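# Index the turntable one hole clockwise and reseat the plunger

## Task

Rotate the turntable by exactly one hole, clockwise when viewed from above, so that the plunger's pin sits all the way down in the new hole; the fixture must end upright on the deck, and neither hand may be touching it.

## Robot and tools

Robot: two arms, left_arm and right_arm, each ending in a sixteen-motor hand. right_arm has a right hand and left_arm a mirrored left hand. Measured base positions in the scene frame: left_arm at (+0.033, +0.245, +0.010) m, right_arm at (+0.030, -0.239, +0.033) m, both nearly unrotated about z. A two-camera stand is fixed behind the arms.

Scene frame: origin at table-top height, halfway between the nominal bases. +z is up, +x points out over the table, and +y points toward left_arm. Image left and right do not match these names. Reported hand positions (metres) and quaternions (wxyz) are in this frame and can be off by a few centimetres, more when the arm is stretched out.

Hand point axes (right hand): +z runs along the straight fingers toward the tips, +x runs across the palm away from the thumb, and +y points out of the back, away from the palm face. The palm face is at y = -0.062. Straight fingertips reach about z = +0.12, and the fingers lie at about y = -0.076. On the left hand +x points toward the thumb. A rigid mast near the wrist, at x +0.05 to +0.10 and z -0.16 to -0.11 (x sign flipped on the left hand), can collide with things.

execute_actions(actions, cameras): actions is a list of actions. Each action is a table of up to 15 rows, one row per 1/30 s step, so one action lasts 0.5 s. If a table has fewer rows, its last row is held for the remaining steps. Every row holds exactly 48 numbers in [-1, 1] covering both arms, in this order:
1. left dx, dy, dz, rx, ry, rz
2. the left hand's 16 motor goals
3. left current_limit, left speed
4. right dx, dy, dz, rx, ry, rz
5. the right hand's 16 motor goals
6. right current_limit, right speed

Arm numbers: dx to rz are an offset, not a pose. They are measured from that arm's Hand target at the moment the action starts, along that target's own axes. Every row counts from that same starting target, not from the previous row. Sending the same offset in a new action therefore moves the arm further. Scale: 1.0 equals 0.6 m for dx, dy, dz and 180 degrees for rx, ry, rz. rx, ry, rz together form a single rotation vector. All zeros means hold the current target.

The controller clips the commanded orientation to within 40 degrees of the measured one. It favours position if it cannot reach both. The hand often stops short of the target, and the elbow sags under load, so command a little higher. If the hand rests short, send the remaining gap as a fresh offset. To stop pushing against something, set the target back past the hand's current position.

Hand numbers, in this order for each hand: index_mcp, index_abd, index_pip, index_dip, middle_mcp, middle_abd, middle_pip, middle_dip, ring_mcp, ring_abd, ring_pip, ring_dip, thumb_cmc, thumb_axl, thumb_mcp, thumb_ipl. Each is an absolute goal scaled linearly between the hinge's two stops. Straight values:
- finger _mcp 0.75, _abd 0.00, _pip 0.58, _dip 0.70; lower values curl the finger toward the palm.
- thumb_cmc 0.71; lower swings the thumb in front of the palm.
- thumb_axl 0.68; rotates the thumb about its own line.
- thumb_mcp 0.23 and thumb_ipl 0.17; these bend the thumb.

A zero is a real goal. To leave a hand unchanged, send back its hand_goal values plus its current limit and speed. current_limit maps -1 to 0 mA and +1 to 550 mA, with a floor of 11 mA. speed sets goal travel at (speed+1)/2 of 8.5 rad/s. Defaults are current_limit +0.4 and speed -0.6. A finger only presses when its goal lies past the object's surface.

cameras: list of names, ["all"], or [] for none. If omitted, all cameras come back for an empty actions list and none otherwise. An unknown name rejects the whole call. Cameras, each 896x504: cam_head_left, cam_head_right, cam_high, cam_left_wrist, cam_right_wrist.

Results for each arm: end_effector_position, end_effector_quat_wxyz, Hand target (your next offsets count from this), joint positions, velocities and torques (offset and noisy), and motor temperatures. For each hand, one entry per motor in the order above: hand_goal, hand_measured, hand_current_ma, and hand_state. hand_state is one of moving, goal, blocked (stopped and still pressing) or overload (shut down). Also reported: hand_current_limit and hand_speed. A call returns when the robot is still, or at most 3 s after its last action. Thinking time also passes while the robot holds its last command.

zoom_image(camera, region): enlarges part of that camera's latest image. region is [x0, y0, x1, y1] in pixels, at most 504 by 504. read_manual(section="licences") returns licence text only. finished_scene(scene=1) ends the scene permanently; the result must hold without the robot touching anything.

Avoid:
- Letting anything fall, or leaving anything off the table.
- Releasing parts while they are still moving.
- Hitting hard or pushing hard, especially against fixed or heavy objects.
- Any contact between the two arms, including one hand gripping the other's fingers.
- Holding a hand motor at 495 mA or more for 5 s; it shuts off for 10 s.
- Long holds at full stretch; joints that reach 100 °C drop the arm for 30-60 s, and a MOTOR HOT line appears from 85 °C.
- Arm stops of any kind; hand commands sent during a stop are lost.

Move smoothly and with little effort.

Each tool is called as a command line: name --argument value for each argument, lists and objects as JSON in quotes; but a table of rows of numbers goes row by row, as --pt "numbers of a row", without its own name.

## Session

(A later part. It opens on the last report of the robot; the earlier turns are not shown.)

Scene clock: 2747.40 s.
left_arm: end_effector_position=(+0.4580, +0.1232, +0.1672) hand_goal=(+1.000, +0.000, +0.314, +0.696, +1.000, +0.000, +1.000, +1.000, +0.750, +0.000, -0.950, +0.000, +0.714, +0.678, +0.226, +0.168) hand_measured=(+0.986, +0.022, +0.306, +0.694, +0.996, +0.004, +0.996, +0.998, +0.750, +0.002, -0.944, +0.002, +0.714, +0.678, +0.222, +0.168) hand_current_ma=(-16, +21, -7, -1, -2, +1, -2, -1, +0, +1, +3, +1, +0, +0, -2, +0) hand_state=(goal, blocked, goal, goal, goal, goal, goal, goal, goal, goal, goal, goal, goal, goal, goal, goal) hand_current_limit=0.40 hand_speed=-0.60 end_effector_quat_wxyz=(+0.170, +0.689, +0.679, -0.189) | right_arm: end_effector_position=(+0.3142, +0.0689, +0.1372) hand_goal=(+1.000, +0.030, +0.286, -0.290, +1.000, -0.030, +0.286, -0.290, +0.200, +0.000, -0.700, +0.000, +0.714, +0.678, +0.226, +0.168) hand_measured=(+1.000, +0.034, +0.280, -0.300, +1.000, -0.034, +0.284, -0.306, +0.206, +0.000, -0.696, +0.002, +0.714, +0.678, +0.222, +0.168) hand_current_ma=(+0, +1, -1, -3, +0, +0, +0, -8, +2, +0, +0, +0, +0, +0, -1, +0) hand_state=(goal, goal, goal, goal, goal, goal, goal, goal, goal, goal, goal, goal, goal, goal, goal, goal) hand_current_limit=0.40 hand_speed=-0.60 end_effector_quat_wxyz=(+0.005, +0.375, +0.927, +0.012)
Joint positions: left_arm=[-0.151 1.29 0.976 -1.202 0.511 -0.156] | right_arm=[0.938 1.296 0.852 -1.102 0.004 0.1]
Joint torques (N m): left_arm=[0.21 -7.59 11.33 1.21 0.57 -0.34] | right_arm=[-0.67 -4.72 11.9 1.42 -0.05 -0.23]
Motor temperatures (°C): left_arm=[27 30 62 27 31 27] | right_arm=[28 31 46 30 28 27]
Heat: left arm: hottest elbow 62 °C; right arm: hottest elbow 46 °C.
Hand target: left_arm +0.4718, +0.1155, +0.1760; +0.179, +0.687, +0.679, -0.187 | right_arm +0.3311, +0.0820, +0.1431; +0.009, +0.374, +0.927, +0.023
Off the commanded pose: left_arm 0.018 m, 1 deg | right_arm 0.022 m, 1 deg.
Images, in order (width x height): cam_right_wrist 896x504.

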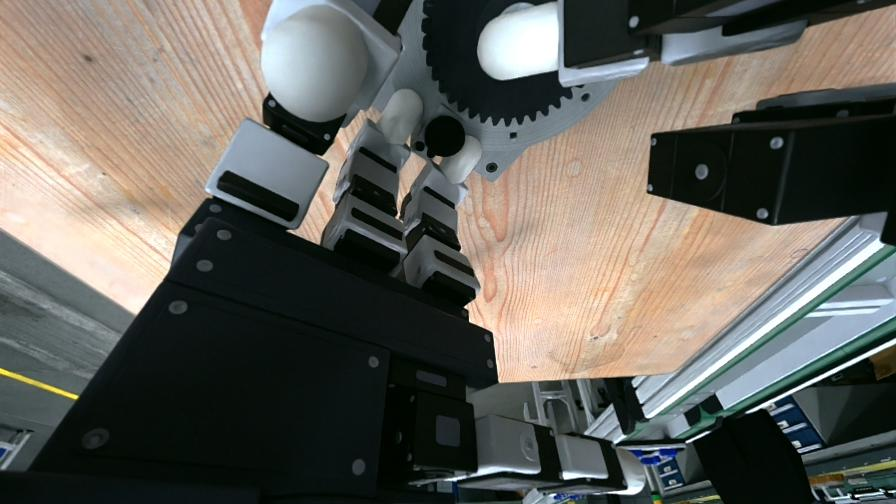

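execute_actions --actions '[]' --cameras '["cam_high", "cam_head_right", "cam_head_left"]'

zoom_image --camera "cam_high" --region '[430, 130, 630, 350]'

zoom_image --camera "cam_head_right" --region '[370, 190, 530, 370]'

Scene clock: 2770.10 s.
left_arm: end_effector_position=(+0.4580, +0.1232, +0.1672) hand_goal=(+1.000, +0.000, +0.314, +0.696, +1.000, +0.000, +1.000, +1.000, +0.750, +0.000, -0.950, +0.000, +0.714, +0.678, +0.226, +0.168) hand_measured=(+0.986, +0.022, +0.306, +0.694, +0.996, +0.004, +0.996, +0.998, +0.750, +0.002, -0.944, +0.002, +0.714, +0.678, +0.222, +0.168) hand_current_ma=(-16, +21, -7, -1, -2, +1, -2, -1, +0, +1, +3, +1, +0, +0, -2, +0) hand_state=(goal, blocked, goal, goal, goal, goal, goal, goal, goal, goal, goal, goal, goal, goal, goal, goal) hand_current_limit=0.40 hand_speed=-0.60 end_effector_quat_wxyz=(+0.170, +0.689, +0.679, -0.189) | right_arm: end_effector_position=(+0.3142, +0.0689, +0.1372) hand_goal=(+1.000, +0.030, +0.286, -0.290, +1.000, -0.030, +0.286, -0.290, +0.200, +0.000, -0.700, +0.000, +0.714, +0.678, +0.226, +0.168) hand_measured=(+1.000, +0.034, +0.280, -0.300, +1.000, -0.034, +0.284, -0.306, +0.206, +0.000, -0.696, +0.002, +0.714, +0.678, +0.222, +0.168) hand_current_ma=(+0, +1, -1, -3, +0, +0, +0, -8, +2, +0, +0, +0, +0, +0, -1, +0) hand_state=(goal, goal, goal, goal, goal, goal, goal, goal, goal, goal, goal, goal, goal, goal, goal, goal) hand_current_limit=0.40 hand_speed=-0.60 end_effector_quat_wxyz=(+0.005, +0.375, +0.927, +0.012)
Joint positions: left_arm=[-0.151 1.29 0.976 -1.202 0.511 -0.156] | right_arm=[0.938 1.296 0.852 -1.102 0.004 0.1]
Joint velocities: within noise
Joint torques (N m): left_arm=[0.21 -7.59 11.34 1.21 0.57 -0.34] | right_arm=[-0.67 -4.66 11.9 1.4 -0.05 -0.23]
Motor temperatures (°C): left_arm=[27 30 62 27 31 27] | right_arm=[28 31 47 30 28 27]
Heat: left arm: hottest elbow 62 °C; right arm: hottest elbow 47 °C.
Hand target: left_arm +0.4718, +0.1155, +0.1760; +0.179, +0.687, +0.679, -0.187 | right_arm +0.3311, +0.0820, +0.1431; +0.009, +0.374, +0.927, +0.023
Off the commanded pose: left_arm 0.018 m, 1 deg | right_arm 0.022 m, 1 deg.
Images, in order (width x height): cam_head_left 896x504, cam_head_right 896x504, cam_high 896x504.

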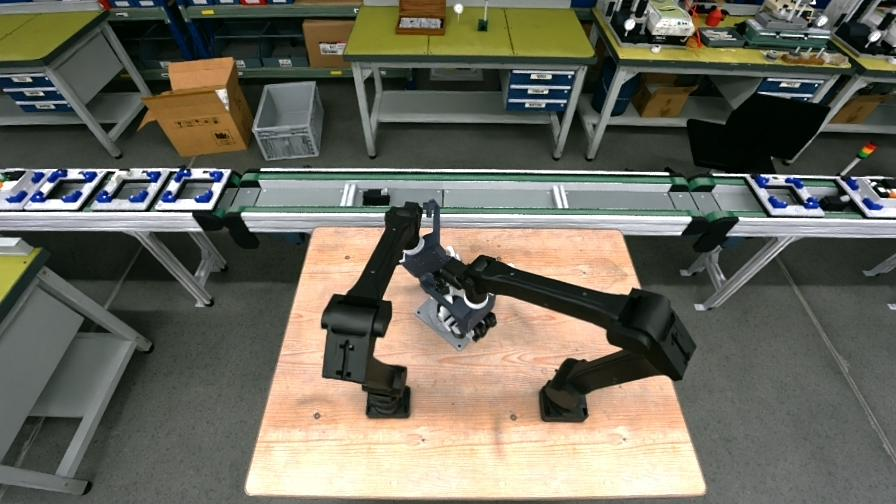

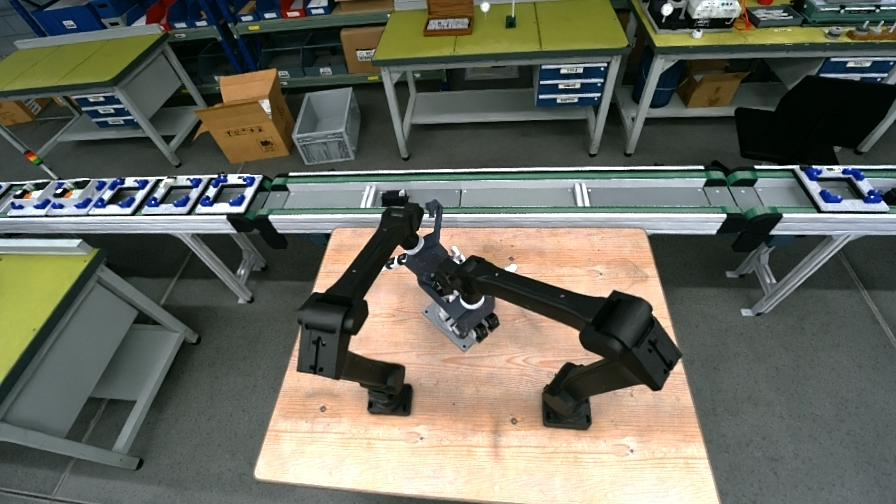

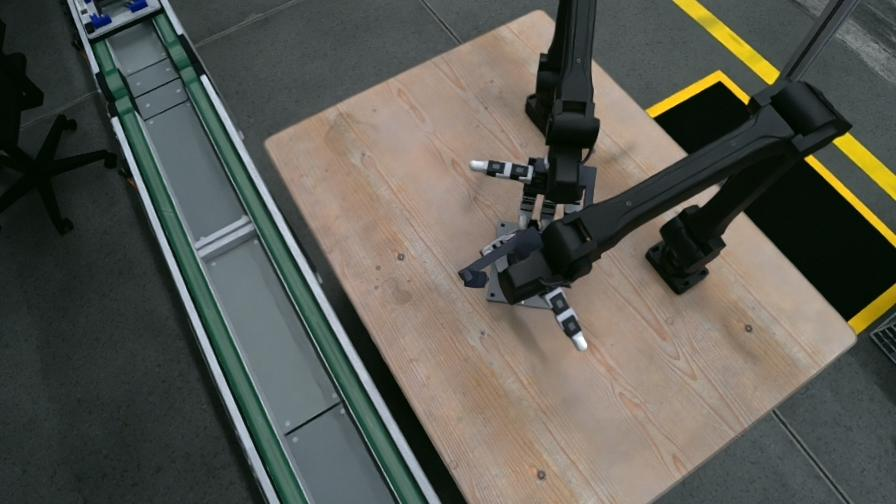

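Scaled by 2.291.

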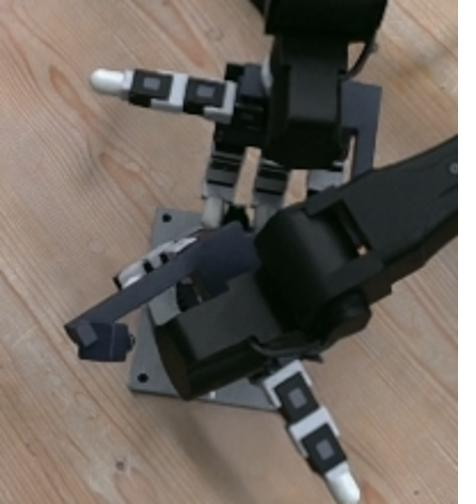

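Scaled by 2.800.

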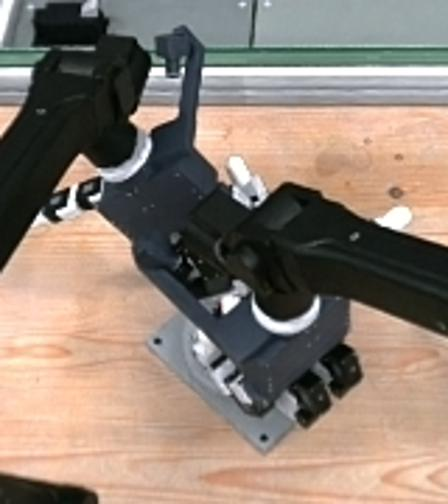

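execute_actions --actions '[[[0,0,0,0,0,0,1,0,0.314,0.696,1,0,1,1,0.75,0,-0.95,0,0.714,0.678,0.226,0.168,0.4,-0.6,-0.012,-0.024,0,0,0,0,1,0.05,0.285,-0.29,1,-0.05,0.285,-0.29,0.2,0,-0.7,0,0.714,0.678,0.226,0.168,0.4,-0.6]]]' --cameras '["cam_right_wrist"]'

zoom_image --camera "cam_right_wrist" --region '[370, 80, 490, 200]'

Scene clock: 2814.37 s.
left_arm: end_effector_position=(+0.4580, +0.1232, +0.1672) hand_goal=(+1.000, +0.000, +0.314, +0.696, +1.000, +0.000, +1.000, +1.000, +0.750, +0.000, -0.950, +0.000, +0.714, +0.678, +0.226, +0.168) hand_measured=(+0.986, +0.022, +0.306, +0.694, +0.996, +0.004, +0.996, +0.998, +0.750, +0.002, -0.944, +0.002, +0.714, +0.678, +0.222, +0.168) hand_current_ma=(-16, +21, -7, -1, -2, +1, -2, -1, +0, +1, +3, +1, +0, +0, -2, +0) hand_state=(goal, blocked, goal, goal, goal, goal, goal, goal, goal, goal, goal, goal, goal, goal, goal, goal) hand_current_limit=0.40 hand_speed=-0.60 end_effector_quat_wxyz=(+0.170, +0.689, +0.679, -0.189) | right_arm: end_effector_position=(+0.3176, +0.0667, +0.1383) hand_goal=(+1.000, +0.050, +0.286, -0.290, +1.000, -0.050, +0.286, -0.290, +0.200, +0.000, -0.700, +0.000, +0.714, +0.678, +0.226, +0.168) hand_measured=(+0.998, +0.040, +0.282, -0.296, +0.998, -0.052, +0.286, -0.300, +0.206, +0.000, -0.696, +0.002, +0.714, +0.678, +0.222, +0.168) hand_current_ma=(+0, -2, -1, -1, +0, +0, +0, -3, +2, +0, +0, +0, +0, +0, -1, +0) hand_state=(goal, goal, goal, goal, goal, goal, goal, goal, goal, goal, goal, goal, goal, goal, goal, goal) hand_current_limit=0.40 hand_speed=-0.60 end_effector_quat_wxyz=(+0.004, +0.370, +0.929, +0.014)
Joint positions: left_arm=[-0.151 1.29 0.976 -1.202 0.511 -0.156] | right_arm=[0.921 1.293 0.852 -1.102 -0.001 0.072]
Joint torques (N m): left_arm=[0.15 -7.53 11.34 1.21 0.57 -0.34] | right_arm=[-0.67 -7.71 8.85 1.36 0.12 -0.22]
Motor temperatures (°C): left_arm=[27 30 62 27 31 27] | right_arm=[28 31 48 30 28 27]
Heat: left arm: hottest elbow 62 °C; right arm: hottest elbow 48 °C.
Hand target: left_arm +0.4718, +0.1155, +0.1760; +0.179, +0.687, +0.679, -0.187 | right_arm +0.3263, +0.0667, +0.1424; +0.009, +0.374, +0.927, +0.023
Off the commanded pose: left_arm 0.018 m, 1 deg | right_arm 0.010 m, 1 deg.
Images, in order (width x height): cam_right_wrist 896x504.

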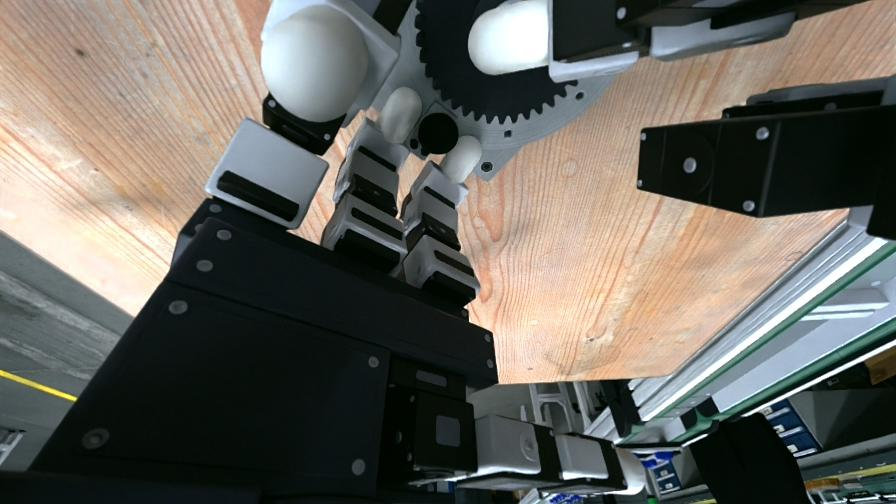

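Scaled by 4.200.

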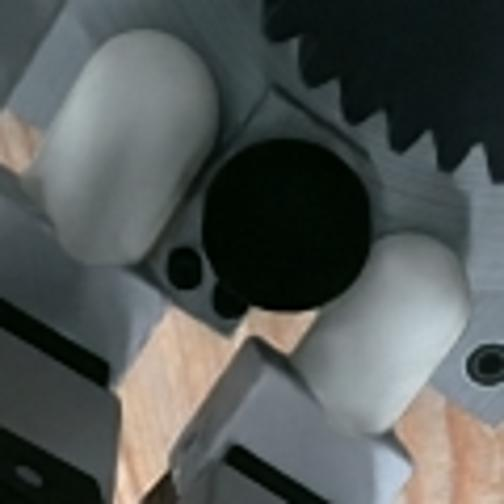

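execute_actions --actions '[[[0,0,0,0,0,0,1,0,0.314,0.696,1,0,1,1,0.75,0,-0.95,0,0.714,0.678,0.226,0.168,0.4,-0.6,0.01,0.006,0,0,0,0,1,0.12,0.285,-0.29,1,-0.1,0.285,-0.29,0.2,0,-0.7,0,0.714,0.678,0.226,0.168,0.4,-0.6]]]' --cameras '["cam_right_wrist"]'

zoom_image --camera "cam_right_wrist" --region '[370, 80, 490, 200]'

Scene clock: 2830.03 s.
left_arm: end_effector_position=(+0.4580, +0.1232, +0.1672) hand_goal=(+1.000, +0.000, +0.314, +0.696, +1.000, +0.000, +1.000, +1.000, +0.750, +0.000, -0.950, +0.000, +0.714, +0.678, +0.226, +0.168) hand_measured=(+0.986, +0.022, +0.306, +0.694, +0.996, +0.004, +0.996, +0.998, +0.750, +0.002, -0.944, +0.002, +0.714, +0.678, +0.222, +0.168) hand_current_ma=(-16, +21, -7, -1, -2, +1, -2, -1, +0, +1, +3, +1, +0, +0, -2, +0) hand_state=(goal, blocked, goal, goal, goal, goal, goal, goal, goal, goal, goal, goal, goal, goal, goal, goal) hand_current_limit=0.40 hand_speed=-0.60 end_effector_quat_wxyz=(+0.170, +0.689, +0.679, -0.189) | right_arm: end_effector_position=(+0.3184, +0.0657, +0.1383) hand_goal=(+1.000, +0.120, +0.286, -0.290, +1.000, -0.100, +0.286, -0.290, +0.200, +0.000, -0.700, +0.000, +0.714, +0.678, +0.226, +0.168) hand_measured=(+0.998, +0.114, +0.282, -0.294, +0.998, -0.092, +0.284, -0.298, +0.206, +0.000, -0.696, +0.002, +0.714, +0.678, +0.222, +0.168) hand_current_ma=(+0, -1, -1, -1, +0, +2, +0, -2, +2, +0, +0, +0, +0, +0, -1, +0) hand_state=(goal, goal, goal, goal, goal, goal, goal, goal, goal, goal, goal, goal, goal, goal, goal, goal) hand_current_limit=0.40 hand_speed=-0.60 end_effector_quat_wxyz=(+0.004, +0.375, +0.927, +0.014)
Joint positions: left_arm=[-0.151 1.29 0.976 -1.202 0.511 -0.156] | right_arm=[0.92 1.293 0.852 -1.102 -0.001 0.08]
Joint torques (N m): left_arm=[0.21 -7.47 11.36 1.22 0.58 -0.34] | right_arm=[0.44 -6.83 9.7 1.37 0.15 -0.07]
Motor temperatures (°C): left_arm=[27 30 62 27 31 27] | right_arm=[28 31 47 30 28 27]
Heat: left arm: hottest elbow 62 °C; right arm: hottest elbow 47 °C.
Hand target: left_arm +0.4718, +0.1155, +0.1760; +0.179, +0.687, +0.679, -0.187 | right_arm +0.3245, +0.0734, +0.1426; +0.009, +0.374, +0.927, +0.023
Off the commanded pose: left_arm 0.018 m, 1 deg | right_arm 0.011 m, 1 deg.
Images, in order (width x height): cam_right_wrist 896x504.

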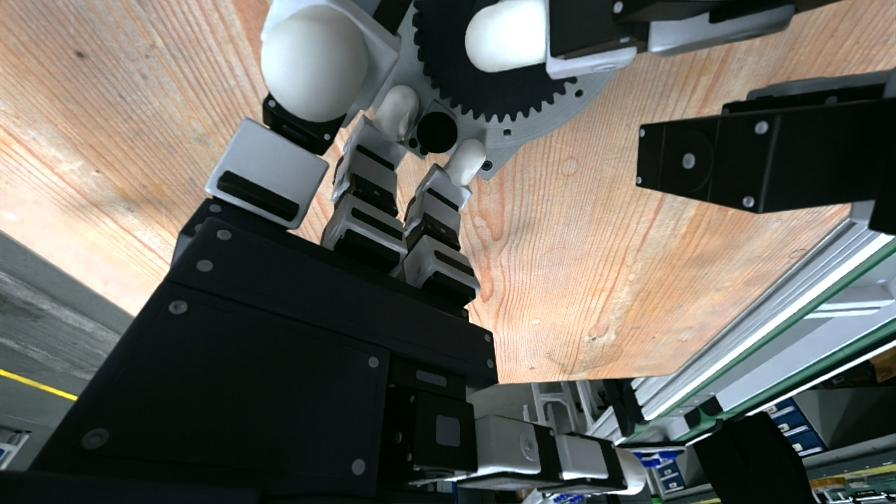

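Scaled by 4.200.

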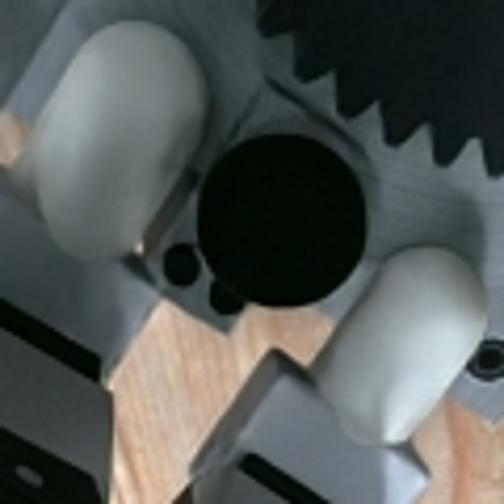

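execute_actions --actions '[[[0,0,0,0,0,0,1,0,0.314,0.696,1,0,1,1,0.75,0,-0.95,0,0.714,0.678,0.226,0.168,0.4,-0.6,0.012,0.003,0,0,0,0,1,0.12,0.285,-0.29,1,-0.1,0.285,-0.29,0.2,0,-0.7,0,0.714,0.678,0.226,0.168,0.4,-0.6]]]' --cameras '["cam_right_wrist"]'

zoom_image --camera "cam_right_wrist" --region '[370, 80, 490, 200]'

Scene clock: 2835.10 s.
left_arm: end_effector_position=(+0.4580, +0.1232, +0.1672) hand_goal=(+1.000, +0.000, +0.314, +0.696, +1.000, +0.000, +1.000, +1.000, +0.750, +0.000, -0.950, +0.000, +0.714, +0.678, +0.226, +0.168) hand_measured=(+0.986, +0.022, +0.306, +0.694, +0.996, +0.004, +0.996, +0.998, +0.750, +0.002, -0.944, +0.002, +0.714, +0.678, +0.222, +0.168) hand_current_ma=(-16, +21, -7, -1, -2, +1, -2, -1, +0, +1, +3, +1, +0, +0, -2, +0) hand_state=(goal, blocked, goal, goal, goal, goal, goal, goal, goal, goal, goal, goal, goal, goal, goal, goal) hand_current_limit=0.40 hand_speed=-0.60 end_effector_quat_wxyz=(+0.170, +0.689, +0.679, -0.189) | right_arm: end_effector_position=(+0.3177, +0.0661, +0.1385) hand_goal=(+1.000, +0.120, +0.286, -0.290, +1.000, -0.100, +0.286, -0.290, +0.200, +0.000, -0.700, +0.000, +0.714, +0.678, +0.226, +0.168) hand_measured=(+0.998, +0.116, +0.284, -0.292, +0.998, -0.092, +0.284, -0.298, +0.206, +0.000, -0.696, +0.002, +0.714, +0.678, +0.222, +0.168) hand_current_ma=(+0, -1, +0, +0, +0, +1, +0, -2, +2, +0, +0, +0, +0, +0, -1, +0) hand_state=(goal, goal, goal, goal, goal, goal, goal, goal, goal, goal, goal, goal, goal, goal, goal, goal) hand_current_limit=0.40 hand_speed=-0.60 end_effector_quat_wxyz=(+0.007, +0.377, +0.926, +0.013)
Joint positions: left_arm=[-0.151 1.29 0.976 -1.202 0.511 -0.156] | right_arm=[0.928 1.293 0.852 -1.102 0.007 0.094]
Joint torques (N m): left_arm=[0.21 -7.53 11.34 1.21 0.57 -0.34] | right_arm=[0.73 -6.24 10.19 1.39 0.16 -0.01]
Motor temperatures (°C): left_arm=[27 30 62 27 31 27] | right_arm=[28 31 47 30 28 27]
Heat: left arm: hottest elbow 62 °C; right arm: hottest elbow 47 °C.
Hand target: left_arm +0.4718, +0.1155, +0.1760; +0.179, +0.687, +0.679, -0.187 | right_arm +0.3205, +0.0797, +0.1426; +0.009, +0.374, +0.927, +0.023
Off the commanded pose: left_arm 0.018 m, 1 deg | right_arm 0.015 m, 1 deg.
Images, in order (width x height): cam_right_wrist 896x504.

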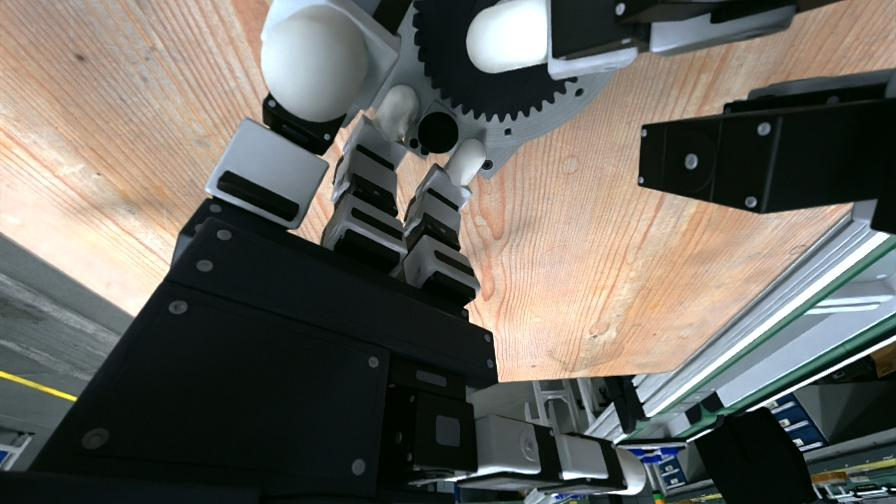

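Scaled by 4.200.

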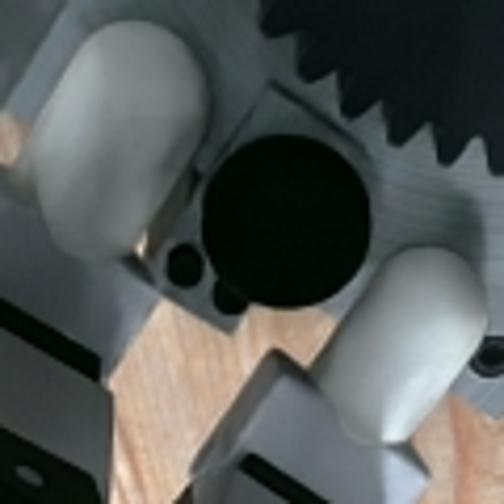

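execute_actions --actions '[[[0,0,0,0,0,0,1,0,0.314,0.696,1,0,1,1,0.75,0,-0.95,0,0.714,0.678,0.226,0.168,0.4,-0.6,0.010,0.002,0,0,0,0,1,0.12,0.285,-0.29,1,-0.1,0.285,-0.29,0.2,0,-0.7,0,0.714,0.678,0.226,0.168,0.4,-0.6]]]' --cameras '["cam_right_wrist"]'

zoom_image --camera "cam_right_wrist" --region '[370, 80, 490, 200]'

Scene clock: 2840.60 s.
left_arm: end_effector_position=(+0.4580, +0.1232, +0.1672) hand_goal=(+1.000, +0.000, +0.314, +0.696, +1.000, +0.000, +1.000, +1.000, +0.750, +0.000, -0.950, +0.000, +0.714, +0.678, +0.226, +0.168) hand_measured=(+0.986, +0.022, +0.306, +0.694, +0.996, +0.004, +0.996, +0.998, +0.750, +0.002, -0.944, +0.002, +0.714, +0.678, +0.222, +0.168) hand_current_ma=(-16, +21, -7, -1, -2, +1, -2, -1, +0, +1, +3, +1, +0, +0, -2, +0) hand_state=(goal, blocked, goal, goal, goal, goal, goal, goal, goal, goal, goal, goal, goal, goal, goal, goal) hand_current_limit=0.40 hand_speed=-0.60 end_effector_quat_wxyz=(+0.170, +0.689, +0.679, -0.189) | right_arm: end_effector_position=(+0.3135, +0.0694, +0.1380) hand_goal=(+1.000, +0.120, +0.286, -0.290, +1.000, -0.100, +0.286, -0.290, +0.200, +0.000, -0.700, +0.000, +0.714, +0.678, +0.226, +0.168) hand_measured=(+0.998, +0.116, +0.284, -0.292, +0.996, -0.092, +0.282, -0.298, +0.206, +0.000, -0.696, +0.002, +0.714, +0.678, +0.222, +0.168) hand_current_ma=(+0, +0, +0, +0, -1, +1, -1, -2, +2, +0, +0, +0, +0, +0, -1, +0) hand_state=(goal, goal, goal, goal, goal, goal, goal, goal, goal, goal, goal, goal, goal, goal, goal, goal) hand_current_limit=0.40 hand_speed=-0.60 end_effector_quat_wxyz=(+0.008, +0.377, +0.926, +0.012)
Joint positions: left_arm=[-0.151 1.29 0.976 -1.202 0.511 -0.156] | right_arm=[0.944 1.294 0.852 -1.102 0.008 0.111]
Joint torques (N m): left_arm=[0.21 -7.47 11.33 1.21 0.57 -0.34] | right_arm=[0.79 -5.95 10.56 1.39 0.11 -0.02]
Motor temperatures (°C): left_arm=[27 30 62 27 31 27] | right_arm=[28 31 47 30 28 27]
Heat: left arm: hottest elbow 62 °C; right arm: hottest elbow 47 °C.
Hand target: left_arm +0.4718, +0.1155, +0.1760; +0.179, +0.687, +0.679, -0.187 | right_arm +0.3171, +0.0848, +0.1427; +0.009, +0.374, +0.927, +0.023
Off the commanded pose: left_arm 0.018 m, 1 deg | right_arm 0.016 m, 1 deg.
Images, in order (width x height): cam_right_wrist 896x504.

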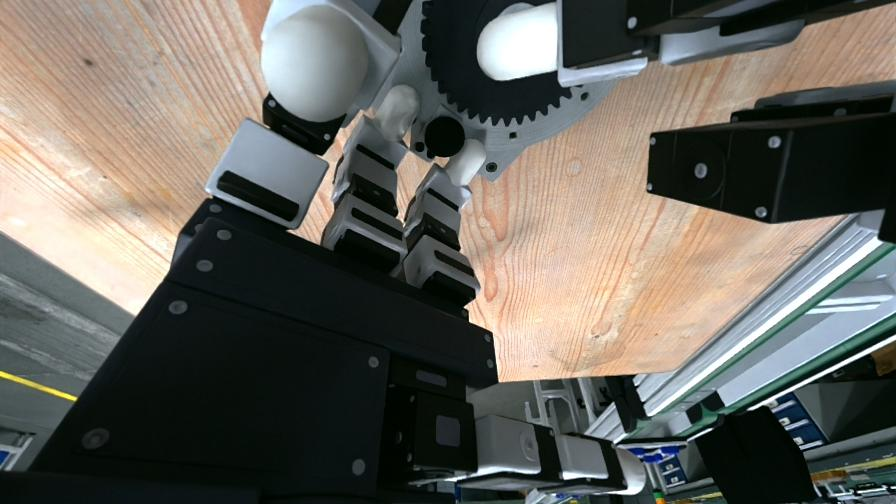

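Scaled by 4.200.

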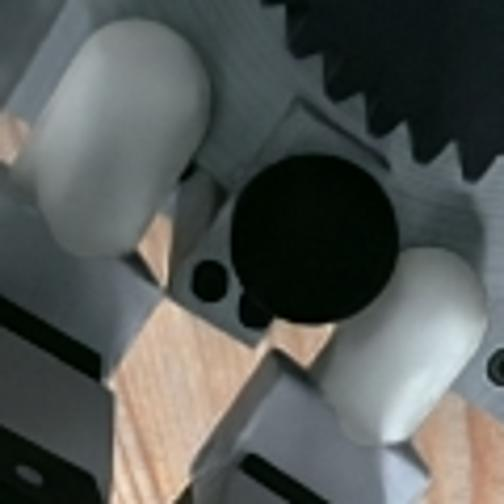

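execute_actions --actions '[[[0,0,0,0,0,0,1,0,0.314,0.696,1,0,1,1,0.75,0,-0.95,0,0.714,0.678,0.226,0.168,0.4,-0.6,-0.025,0.005,0,0,0,0,1,0.12,0.285,-0.29,1,-0.1,0.285,-0.29,0.2,0,-0.7,0,0.714,0.678,0.226,0.168,0.4,-0.6]]]' --cameras '["cam_right_wrist"]'

zoom_image --camera "cam_right_wrist" --region '[370, 80, 490, 200]'

Scene clock: 2850.03 s.
left_arm: end_effector_position=(+0.4580, +0.1232, +0.1672) hand_goal=(+1.000, +0.000, +0.314, +0.696, +1.000, +0.000, +1.000, +1.000, +0.750, +0.000, -0.950, +0.000, +0.714, +0.678, +0.226, +0.168) hand_measured=(+0.986, +0.022, +0.306, +0.694, +0.996, +0.004, +0.996, +0.998, +0.750, +0.002, -0.944, +0.002, +0.714, +0.678, +0.222, +0.168) hand_current_ma=(-16, +21, -7, -1, -2, +1, -2, -1, +0, +1, +3, +1, +0, +0, -2, +0) hand_state=(goal, blocked, goal, goal, goal, goal, goal, goal, goal, goal, goal, goal, goal, goal, goal, goal) hand_current_limit=0.40 hand_speed=-0.60 end_effector_quat_wxyz=(+0.170, +0.689, +0.679, -0.189) | right_arm: end_effector_position=(+0.3153, +0.0681, +0.1370) hand_goal=(+1.000, +0.120, +0.286, -0.290, +1.000, -0.100, +0.286, -0.290, +0.200, +0.000, -0.700, +0.000, +0.714, +0.678, +0.226, +0.168) hand_measured=(+1.000, +0.112, +0.282, -0.298, +0.996, -0.100, +0.282, -0.298, +0.206, +0.000, -0.696, +0.002, +0.714, +0.678, +0.222, +0.168) hand_current_ma=(+0, -2, -1, -2, -1, +0, -1, -2, +2, +0, +0, +0, +0, +0, -1, +0) hand_state=(goal, goal, goal, goal, goal, goal, goal, goal, goal, goal, goal, goal, goal, goal, goal, goal) hand_current_limit=0.40 hand_speed=-0.60 end_effector_quat_wxyz=(+0.003, +0.375, +0.927, +0.013)
Joint positions: left_arm=[-0.151 1.29 0.976 -1.202 0.511 -0.156] | right_arm=[0.931 1.296 0.852 -1.102 -0.002 0.091]
Joint torques (N m): left_arm=[0.21 -7.47 11.33 1.2 0.58 -0.34] | right_arm=[-0.67 -5.71 10.91 1.4 0.15 -0.23]
Motor temperatures (°C): left_arm=[27 29 63 27 31 27] | right_arm=[28 31 47 30 28 27]
Heat: left arm: hottest elbow 63 °C; right arm: hottest elbow 47 °C.
Hand target: left_arm +0.4718, +0.1155, +0.1760; +0.179, +0.687, +0.679, -0.187 | right_arm +0.3299, +0.0765, +0.1429; +0.009, +0.374, +0.927, +0.023
Off the commanded pose: left_arm 0.018 m, 1 deg | right_arm 0.018 m, 1 deg.
Images, in order (width x height): cam_right_wrist 896x504.

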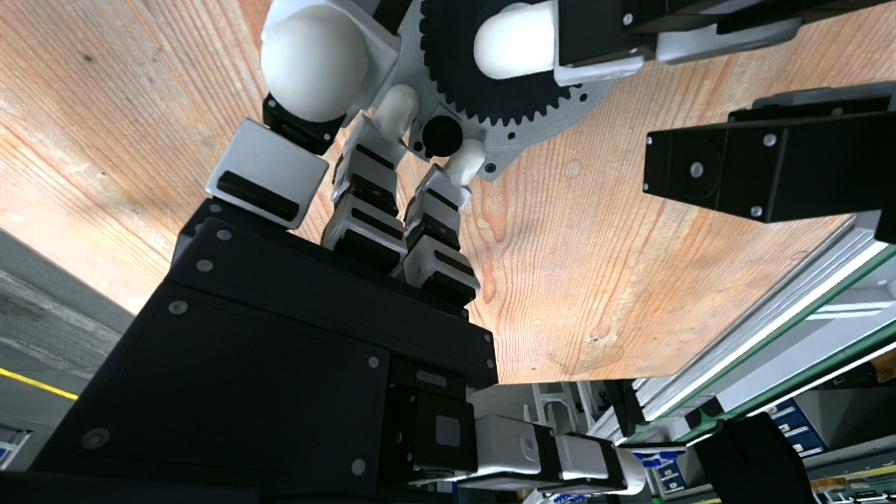

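Scaled by 4.200.

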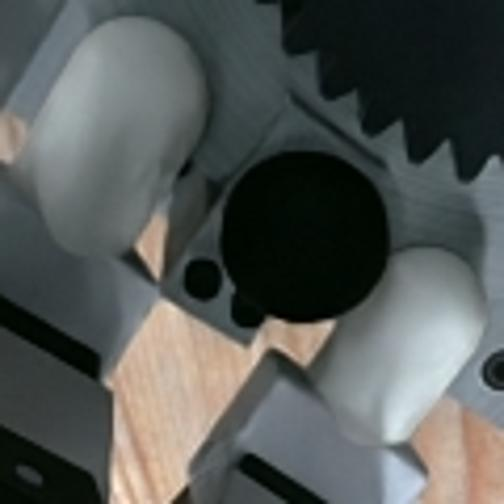

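execute_actions --actions '[[[0,0,0,0,0,0,1,0,0.314,0.696,1,0,1,1,0.75,0,-0.95,0,0.714,0.678,0.226,0.168,0.4,-0.6,0,0.009,-0.005,0,0,0,1,0.12,0.285,-0.29,1,-0.1,0.285,-0.29,0.2,0,-0.7,0,0.714,0.678,0.226,0.168,0.4,-0.6]]]' --cameras '["cam_right_wrist"]'

zoom_image --camera "cam_right_wrist" --region '[370, 80, 490, 200]'

Scene clock: 2859.43 s.
left_arm: end_effector_position=(+0.4580, +0.1232, +0.1672) hand_goal=(+1.000, +0.000, +0.314, +0.696, +1.000, +0.000, +1.000, +1.000, +0.750, +0.000, -0.950, +0.000, +0.714, +0.678, +0.226, +0.168) hand_measured=(+0.986, +0.022, +0.306, +0.694, +0.996, +0.004, +0.996, +0.998, +0.750, +0.002, -0.944, +0.002, +0.714, +0.678, +0.222, +0.168) hand_current_ma=(-16, +21, -7, -1, -2, +1, -2, -1, +0, +1, +3, +1, +0, +0, -2, +0) hand_state=(goal, blocked, goal, goal, goal, goal, goal, goal, goal, goal, goal, goal, goal, goal, goal, goal) hand_current_limit=0.40 hand_speed=-0.60 end_effector_quat_wxyz=(+0.170, +0.689, +0.679, -0.189) | right_arm: end_effector_position=(+0.3162, +0.0692, +0.1377) hand_goal=(+1.000, +0.120, +0.286, -0.290, +1.000, -0.100, +0.286, -0.290, +0.200, +0.000, -0.700, +0.000, +0.714, +0.678, +0.226, +0.168) hand_measured=(+1.000, +0.112, +0.286, -0.300, +0.998, -0.100, +0.282, -0.298, +0.206, +0.000, -0.696, +0.002, +0.714, +0.678, +0.222, +0.168) hand_current_ma=(+0, -2, +0, -3, +0, +0, -1, -2, +2, +0, +0, +0, +0, +0, -1, +0) hand_state=(goal, goal, goal, goal, goal, goal, goal, goal, goal, goal, goal, goal, goal, goal, goal, goal) hand_current_limit=0.40 hand_speed=-0.60 end_effector_quat_wxyz=(+0.003, +0.375, +0.927, +0.013)
Joint positions: left_arm=[-0.151 1.29 0.976 -1.202 0.511 -0.156] | right_arm=[0.931 1.299 0.857 -1.103 -0.002 0.091]
Joint torques (N m): left_arm=[0.21 -7.53 11.33 1.22 0.57 -0.34] | right_arm=[-0.73 -5.25 12.07 1.07 0.15 -0.24]
Motor temperatures (°C): left_arm=[27 29 63 27 31 27] | right_arm=[28 31 47 30 28 27]
Heat: left arm: hottest elbow 63 °C; right arm: hottest elbow 47 °C.
Hand target: left_arm +0.4718, +0.1155, +0.1760; +0.179, +0.687, +0.679, -0.187 | right_arm +0.3336, +0.0803, +0.1461; +0.009, +0.374, +0.927, +0.023
Off the commanded pose: left_arm 0.018 m, 1 deg | right_arm 0.022 m, 1 deg.
Images, in order (width x height): cam_right_wrist 896x504.

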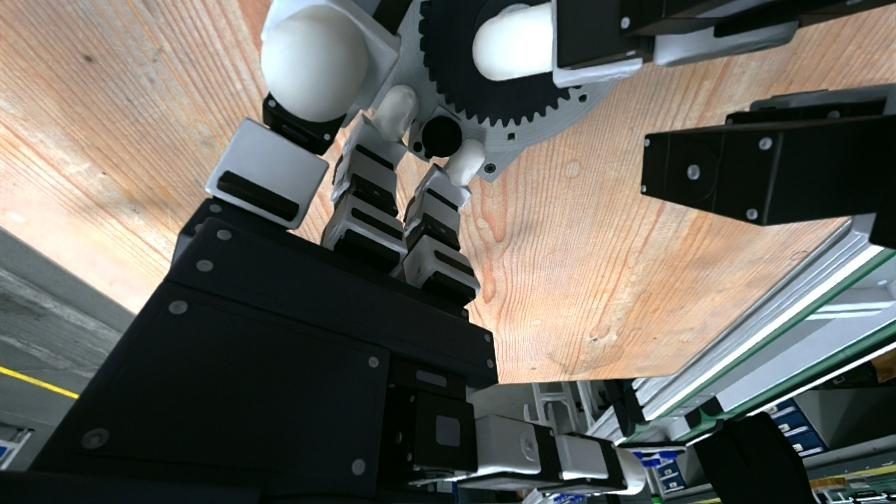

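Scaled by 4.200.

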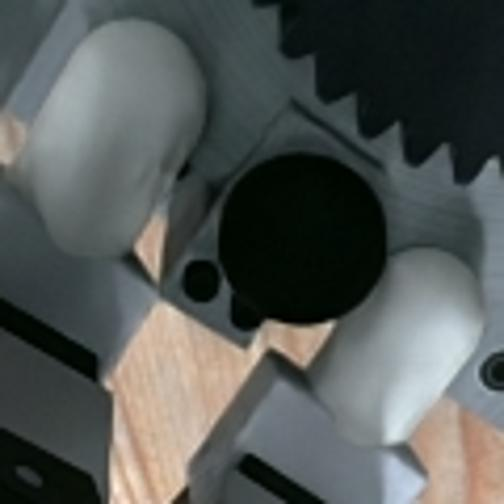

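execute_actions --actions '[[[0,0,0,0,0,0,1,0,0.314,0.696,1,0,1,1,0.75,0,-0.95,0,0.714,0.678,0.226,0.168,0.4,-0.6,0,0,0,0,0,0,1,-0.15,0.27,-0.31,1,0.15,0.27,-0.31,0.2,0,-0.7,0,0.714,0.678,0.226,0.168,0.5,-0.85]],[[0,0,0,0,0,0,1,0,0.314,0.696,1,0,1,1,0.75,0,-0.95,0,0.714,0.678,0.226,0.168,0.4,-0.6,0,0,0,0,0,0,1,-0.4,0.27,-0.31,1,0.4,0.27,-0.31,0.2,0,-0.7,0,0.714,0.678,0.226,0.168,0.5,-0.85]]]' --cameras '["cam_right_wrist"]'

zoom_image --camera "cam_right_wrist" --region '[370, 80, 490, 200]'

Scene clock: 2867.67 s.
left_arm: end_effector_position=(+0.4580, +0.1232, +0.1672) hand_goal=(+1.000, +0.000, +0.314, +0.696, +1.000, +0.000, +1.000, +1.000, +0.750, +0.000, -0.950, +0.000, +0.714, +0.678, +0.226, +0.168) hand_measured=(+0.986, +0.022, +0.306, +0.694, +0.996, +0.004, +0.996, +0.998, +0.750, +0.002, -0.944, +0.002, +0.714, +0.678, +0.222, +0.168) hand_current_ma=(-16, +21, -7, -1, -2, +1, -2, -1, +0, +1, +3, +1, +0, +0, -2, +0) hand_state=(goal, blocked, goal, goal, goal, goal, goal, goal, goal, goal, goal, goal, goal, goal, goal, goal) hand_current_limit=0.40 hand_speed=-0.60 end_effector_quat_wxyz=(+0.170, +0.689, +0.679, -0.189) | right_arm: end_effector_position=(+0.3174, +0.0696, +0.1366) hand_goal=(+1.000, -0.400, +0.270, -0.310, +1.000, +0.400, +0.270, -0.310, +0.200, +0.000, -0.700, +0.000, +0.714, +0.678, +0.226, +0.168) hand_measured=(+1.000, +0.006, +0.268, -0.316, +0.998, +0.028, +0.268, -0.314, +0.206, +0.000, -0.696, +0.002, +0.714, +0.678, +0.222, +0.168) hand_current_ma=(+0, +412, +0, -1, +0, -412, +0, -1, +2, +0, +0, +0, +0, +0, -1, +0) hand_state=(goal, blocked, goal, goal, goal, blocked, goal, goal, goal, goal, goal, goal, goal, goal, goal, goal) hand_current_limit=0.50 hand_speed=-0.85 end_effector_quat_wxyz=(+0.002, +0.375, +0.927, +0.011)
Joint positions: left_arm=[-0.151 1.29 0.976 -1.202 0.511 -0.156] | right_arm=[0.929 1.305 0.86 -1.103 -0.002 0.091]
Joint torques (N m): left_arm=[0.15 -7.47 11.33 1.22 0.57 -0.33] | right_arm=[-0.5 -5.95 11.81 1.06 0.15 -0.23]
Motor temperatures (°C): left_arm=[27 29 63 27 31 27] | right_arm=[28 31 48 30 28 27]
Heat: left arm: hottest elbow 63 °C; right arm: hottest elbow 48 °C.
Hand target: left_arm +0.4718, +0.1155, +0.1760; +0.179, +0.687, +0.679, -0.187 | right_arm +0.3336, +0.0803, +0.1461; +0.009, +0.374, +0.927, +0.023
Off the commanded pose: left_arm 0.018 m, 1 deg | right_arm 0.022 m, 2 deg.
Images, in order (width x height): cam_right_wrist 896x504.

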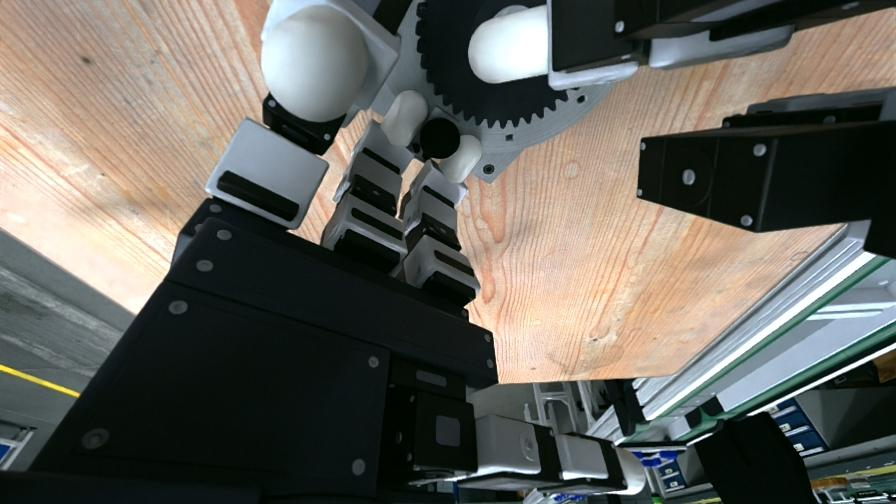

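Scaled by 4.200.

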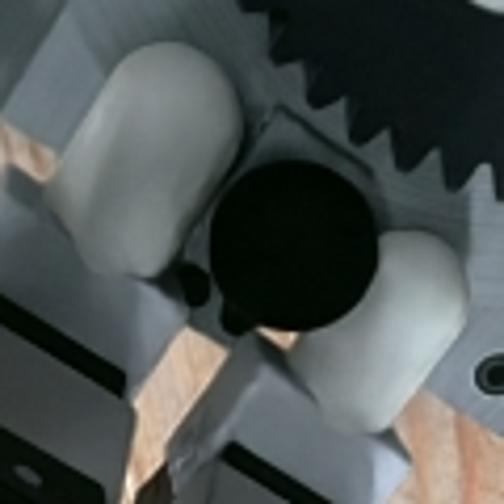

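execute_actions --actions '[[[0,0,0,0,0,0,1,0,0.314,0.696,1,0,1,1,0.75,0,-0.95,0,0.714,0.678,0.226,0.168,0.4,-0.6,0,0,0,0,0,0,1,0.08,0.285,-0.29,1,-0.08,0.285,-0.29,0.2,0,-0.7,0,0.714,0.678,0.226,0.168,0.5,-0.6]],[[0,0,0,0,0,0,1,0,0.314,0.696,1,0,1,1,0.75,0,-0.95,0,0.714,0.678,0.226,0.168,0.4,-0.6,0,-0.009,-0.011,0,0,0,1,0.08,0.285,-0.29,1,-0.08,0.285,-0.29,0.2,0,-0.7,0,0.714,0.678,0.226,0.168,0.5,-0.6]]]' --cameras '["cam_right_wrist"]'

zoom_image --camera "cam_right_wrist" --region '[370, 80, 490, 200]'

Scene clock: 2879.60 s.
left_arm: end_effector_position=(+0.4580, +0.1232, +0.1672) hand_goal=(+1.000, +0.000, +0.314, +0.696, +1.000, +0.000, +1.000, +1.000, +0.750, +0.000, -0.950, +0.000, +0.714, +0.678, +0.226, +0.168) hand_measured=(+0.986, +0.022, +0.306, +0.694, +0.996, +0.004, +0.996, +0.998, +0.750, +0.002, -0.944, +0.002, +0.714, +0.678, +0.222, +0.168) hand_current_ma=(-16, +21, -7, -1, -2, +1, -2, -1, +0, +1, +3, +1, +0, +0, -2, +0) hand_state=(goal, blocked, goal, goal, goal, goal, goal, goal, goal, goal, goal, goal, goal, goal, goal, goal) hand_current_limit=0.40 hand_speed=-0.60 end_effector_quat_wxyz=(+0.170, +0.689, +0.679, -0.189) | right_arm: end_effector_position=(+0.3179, +0.0701, +0.1373) hand_goal=(+1.000, +0.080, +0.286, -0.290, +1.000, -0.080, +0.286, -0.290, +0.200, +0.000, -0.700, +0.000, +0.714, +0.678, +0.226, +0.168) hand_measured=(+0.998, +0.062, +0.274, -0.302, +0.996, -0.066, +0.272, -0.302, +0.206, +0.000, -0.696, +0.002, +0.714, +0.678, +0.222, +0.168) hand_current_ma=(+0, -7, -4, -5, -1, +4, -5, -4, +2, +0, +0, +0, +0, +0, -1, +0) hand_state=(goal, goal, goal, goal, goal, goal, goal, goal, goal, goal, goal, goal, goal, goal, goal, goal) hand_current_limit=0.50 hand_speed=-0.60 end_effector_quat_wxyz=(+0.003, +0.375, +0.927, +0.012)
Joint positions: left_arm=[-0.151 1.29 0.976 -1.202 0.511 -0.156] | right_arm=[0.929 1.305 0.861 -1.103 -0.001 0.089]
Joint torques (N m): left_arm=[0.09 -7.41 11.36 1.21 0.57 -0.33] | right_arm=[-0.44 -7.94 11.47 0.23 0.15 -0.21]
Motor temperatures (°C): left_arm=[27 29 63 27 31 27] | right_arm=[28 31 48 30 28 27]
Heat: left arm: hottest elbow 63 °C; right arm: hottest elbow 48 °C.
Hand target: left_arm +0.4718, +0.1155, +0.1760; +0.179, +0.687, +0.679, -0.187 | right_arm +0.3296, +0.0762, +0.1524; +0.009, +0.374, +0.927, +0.023
Off the commanded pose: left_arm 0.018 m, 1 deg | right_arm 0.020 m, 2 deg.
Images, in order (width x height): cam_right_wrist 896x504.

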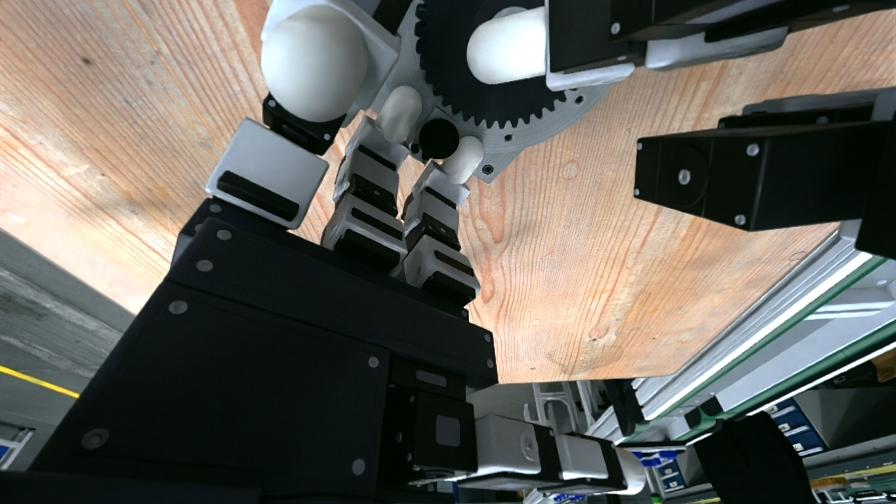

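Scaled by 4.200.

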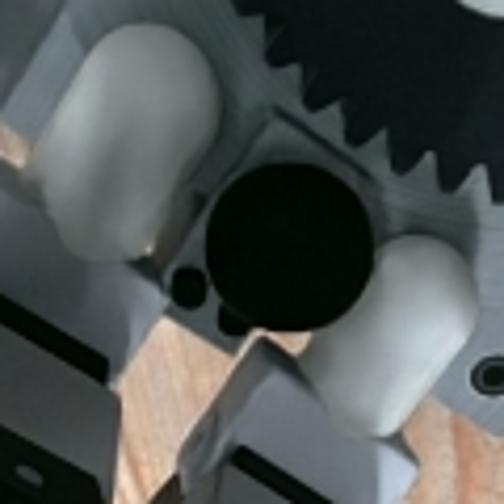

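execute_actions --actions '[[[0,0,0,0,0,0,1,0,0.314,0.696,1,0,1,1,0.75,0,-0.95,0,0.714,0.678,0.226,0.168,0.4,-0.6,0,-0.015,-0.008,0,0,0,1,0.08,0.285,-0.29,1,-0.08,0.285,-0.29,0.2,0,-0.7,0,0.714,0.678,0.226,0.168,0.5,-0.6]]]' --cameras '["cam_right_wrist"]'

zoom_image --camera "cam_right_wrist" --region '[370, 80, 490, 200]'

Scene clock: 2886.10 s.
left_arm: end_effector_position=(+0.4580, +0.1232, +0.1672) hand_goal=(+1.000, +0.000, +0.314, +0.696, +1.000, +0.000, +1.000, +1.000, +0.750, +0.000, -0.950, +0.000, +0.714, +0.678, +0.226, +0.168) hand_measured=(+0.986, +0.022, +0.306, +0.694, +0.996, +0.004, +0.996, +0.998, +0.750, +0.002, -0.944, +0.002, +0.714, +0.678, +0.222, +0.168) hand_current_ma=(-16, +21, -7, -1, -2, +1, -2, -1, +0, +1, +3, +1, +0, +0, -2, +0) hand_state=(goal, blocked, goal, goal, goal, goal, goal, goal, goal, goal, goal, goal, goal, goal, goal, goal) hand_current_limit=0.40 hand_speed=-0.60 end_effector_quat_wxyz=(+0.170, +0.689, +0.679, -0.189) | right_arm: end_effector_position=(+0.3153, +0.0677, +0.1437) hand_goal=(+1.000, +0.080, +0.286, -0.290, +1.000, -0.080, +0.286, -0.290, +0.200, +0.000, -0.700, +0.000, +0.714, +0.678, +0.226, +0.168) hand_measured=(+0.996, +0.076, +0.284, -0.292, +0.996, -0.076, +0.284, -0.292, +0.206, +0.000, -0.696, +0.002, +0.714, +0.678, +0.222, +0.168) hand_current_ma=(-1, +0, +0, +0, -1, +0, +0, +0, +2, +0, +0, +0, +0, +0, -1, +0) hand_state=(goal, goal, goal, goal, goal, goal, goal, goal, goal, goal, goal, goal, goal, goal, goal, goal) hand_current_limit=0.50 hand_speed=-0.60 end_effector_quat_wxyz=(+0.004, +0.372, +0.928, +0.013)
Joint positions: left_arm=[-0.151 1.29 0.976 -1.202 0.511 -0.156] | right_arm=[0.929 1.285 0.861 -1.12 -0.001 0.083]
Joint torques (N m): left_arm=[0.15 -7.47 11.33 1.22 0.57 -0.34] | right_arm=[-0.32 -8.41 10.3 0.28 0.16 -0.2]
Motor temperatures (°C): left_arm=[27 29 63 27 31 27] | right_arm=[28 31 49 30 28 27]
Heat: left arm: hottest elbow 63 °C; right arm: hottest elbow 49 °C.
Hand target: left_arm +0.4718, +0.1155, +0.1760; +0.179, +0.687, +0.679, -0.187 | right_arm +0.3232, +0.0695, +0.1568; +0.009, +0.374, +0.927, +0.023
Off the commanded pose: left_arm 0.018 m, 1 deg | right_arm 0.015 m, 1 deg.
Images, in order (width x height): cam_right_wrist 896x504.

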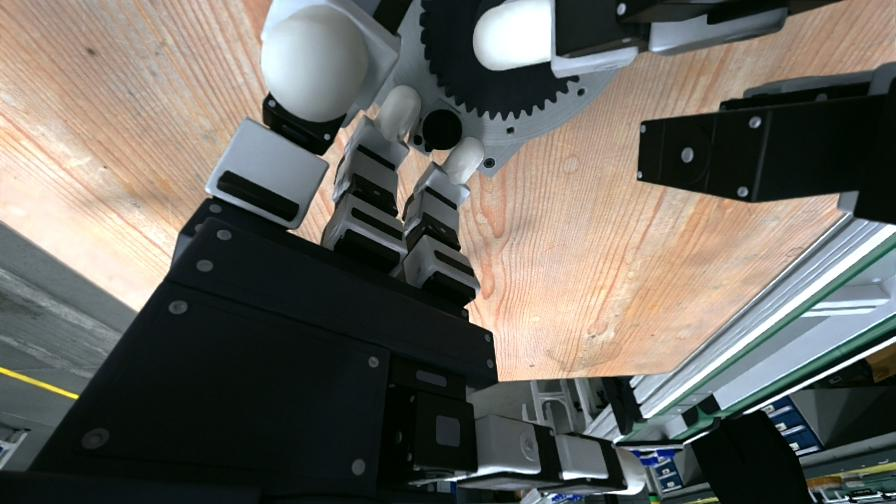

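Scaled by 4.200.

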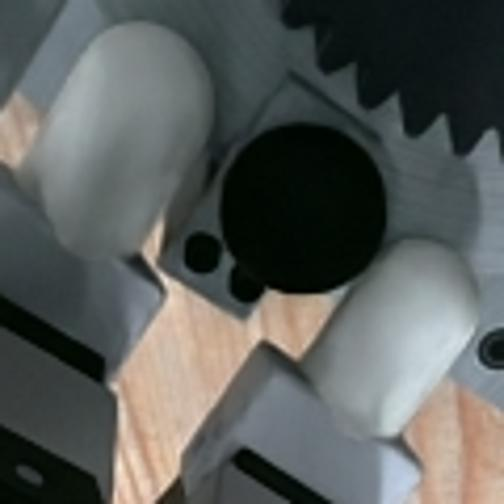

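execute_actions --actions '[[[0,0,0,0,0,0,1,0,0.314,0.696,1,0,1,1,0.75,0,-0.95,0,0.714,0.678,0.226,0.168,0.4,-0.6,0.008,-0.002,0.0255,0,0,0,1,0.08,0.285,-0.29,1,-0.08,0.285,-0.29,0.2,0,-0.7,0,0.714,0.678,0.226,0.168,0.5,-0.6]]]' --cameras '["cam_right_wrist"]'

zoom_image --camera "cam_right_wrist" --region '[370, 80, 490, 200]'

Scene clock: 2895.20 s.
left_arm: end_effector_position=(+0.4580, +0.1232, +0.1672) hand_goal=(+1.000, +0.000, +0.314, +0.696, +1.000, +0.000, +1.000, +1.000, +0.750, +0.000, -0.950, +0.000, +0.714, +0.678, +0.226, +0.168) hand_measured=(+0.986, +0.022, +0.306, +0.694, +0.996, +0.004, +0.996, +0.998, +0.750, +0.002, -0.944, +0.002, +0.714, +0.678, +0.222, +0.168) hand_current_ma=(-16, +21, -7, -1, -2, +1, -2, -1, +0, +1, +3, +1, +0, +0, -2, +0) hand_state=(goal, blocked, goal, goal, goal, goal, goal, goal, goal, goal, goal, goal, goal, goal, goal, goal) hand_current_limit=0.40 hand_speed=-0.60 end_effector_quat_wxyz=(+0.170, +0.689, +0.679, -0.189) | right_arm: end_effector_position=(+0.3159, +0.0682, +0.1413) hand_goal=(+1.000, +0.080, +0.286, -0.290, +1.000, -0.080, +0.286, -0.290, +0.200, +0.000, -0.700, +0.000, +0.714, +0.678, +0.226, +0.168) hand_measured=(+0.996, +0.076, +0.284, -0.292, +0.996, -0.076, +0.284, -0.292, +0.206, +0.000, -0.696, +0.002, +0.714, +0.678, +0.222, +0.168) hand_current_ma=(-1, +0, +0, +0, -1, +0, +0, +0, +2, +0, +0, +0, +0, +0, -1, +0) hand_state=(goal, goal, goal, goal, goal, goal, goal, goal, goal, goal, goal, goal, goal, goal, goal, goal) hand_current_limit=0.50 hand_speed=-0.60 end_effector_quat_wxyz=(+0.005, +0.372, +0.928, +0.017)
Joint positions: left_arm=[-0.151 1.29 0.976 -1.202 0.511 -0.156] | right_arm=[0.929 1.285 0.852 -1.102 -0.001 0.085]
Joint torques (N m): left_arm=[0.21 -7.59 11.34 1.18 0.57 -0.33] | right_arm=[0.67 -6.83 8.79 1.51 0.18 -0.08]
Motor temperatures (°C): left_arm=[27 29 63 27 31 27] | right_arm=[28 31 49 30 28 27]
Heat: left arm: hottest elbow 63 °C; right arm: hottest elbow 49 °C.
Hand target: left_arm +0.4718, +0.1155, +0.1760; +0.179, +0.687, +0.679, -0.187 | right_arm +0.3194, +0.0725, +0.1414; +0.009, +0.374, +0.927, +0.023
Off the commanded pose: left_arm 0.018 m, 1 deg | right_arm 0.006 m, 1 deg.
Images, in order (width x height): cam_right_wrist 896x504.

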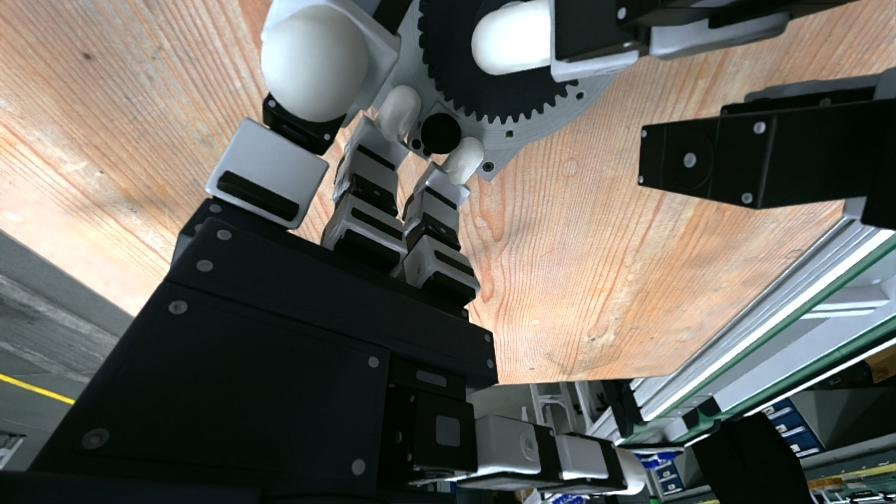

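Scaled by 4.200.

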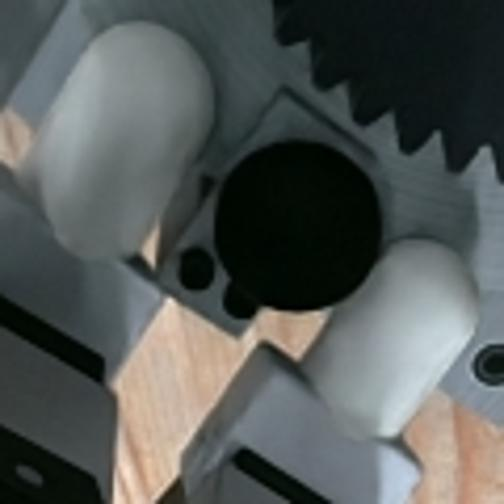

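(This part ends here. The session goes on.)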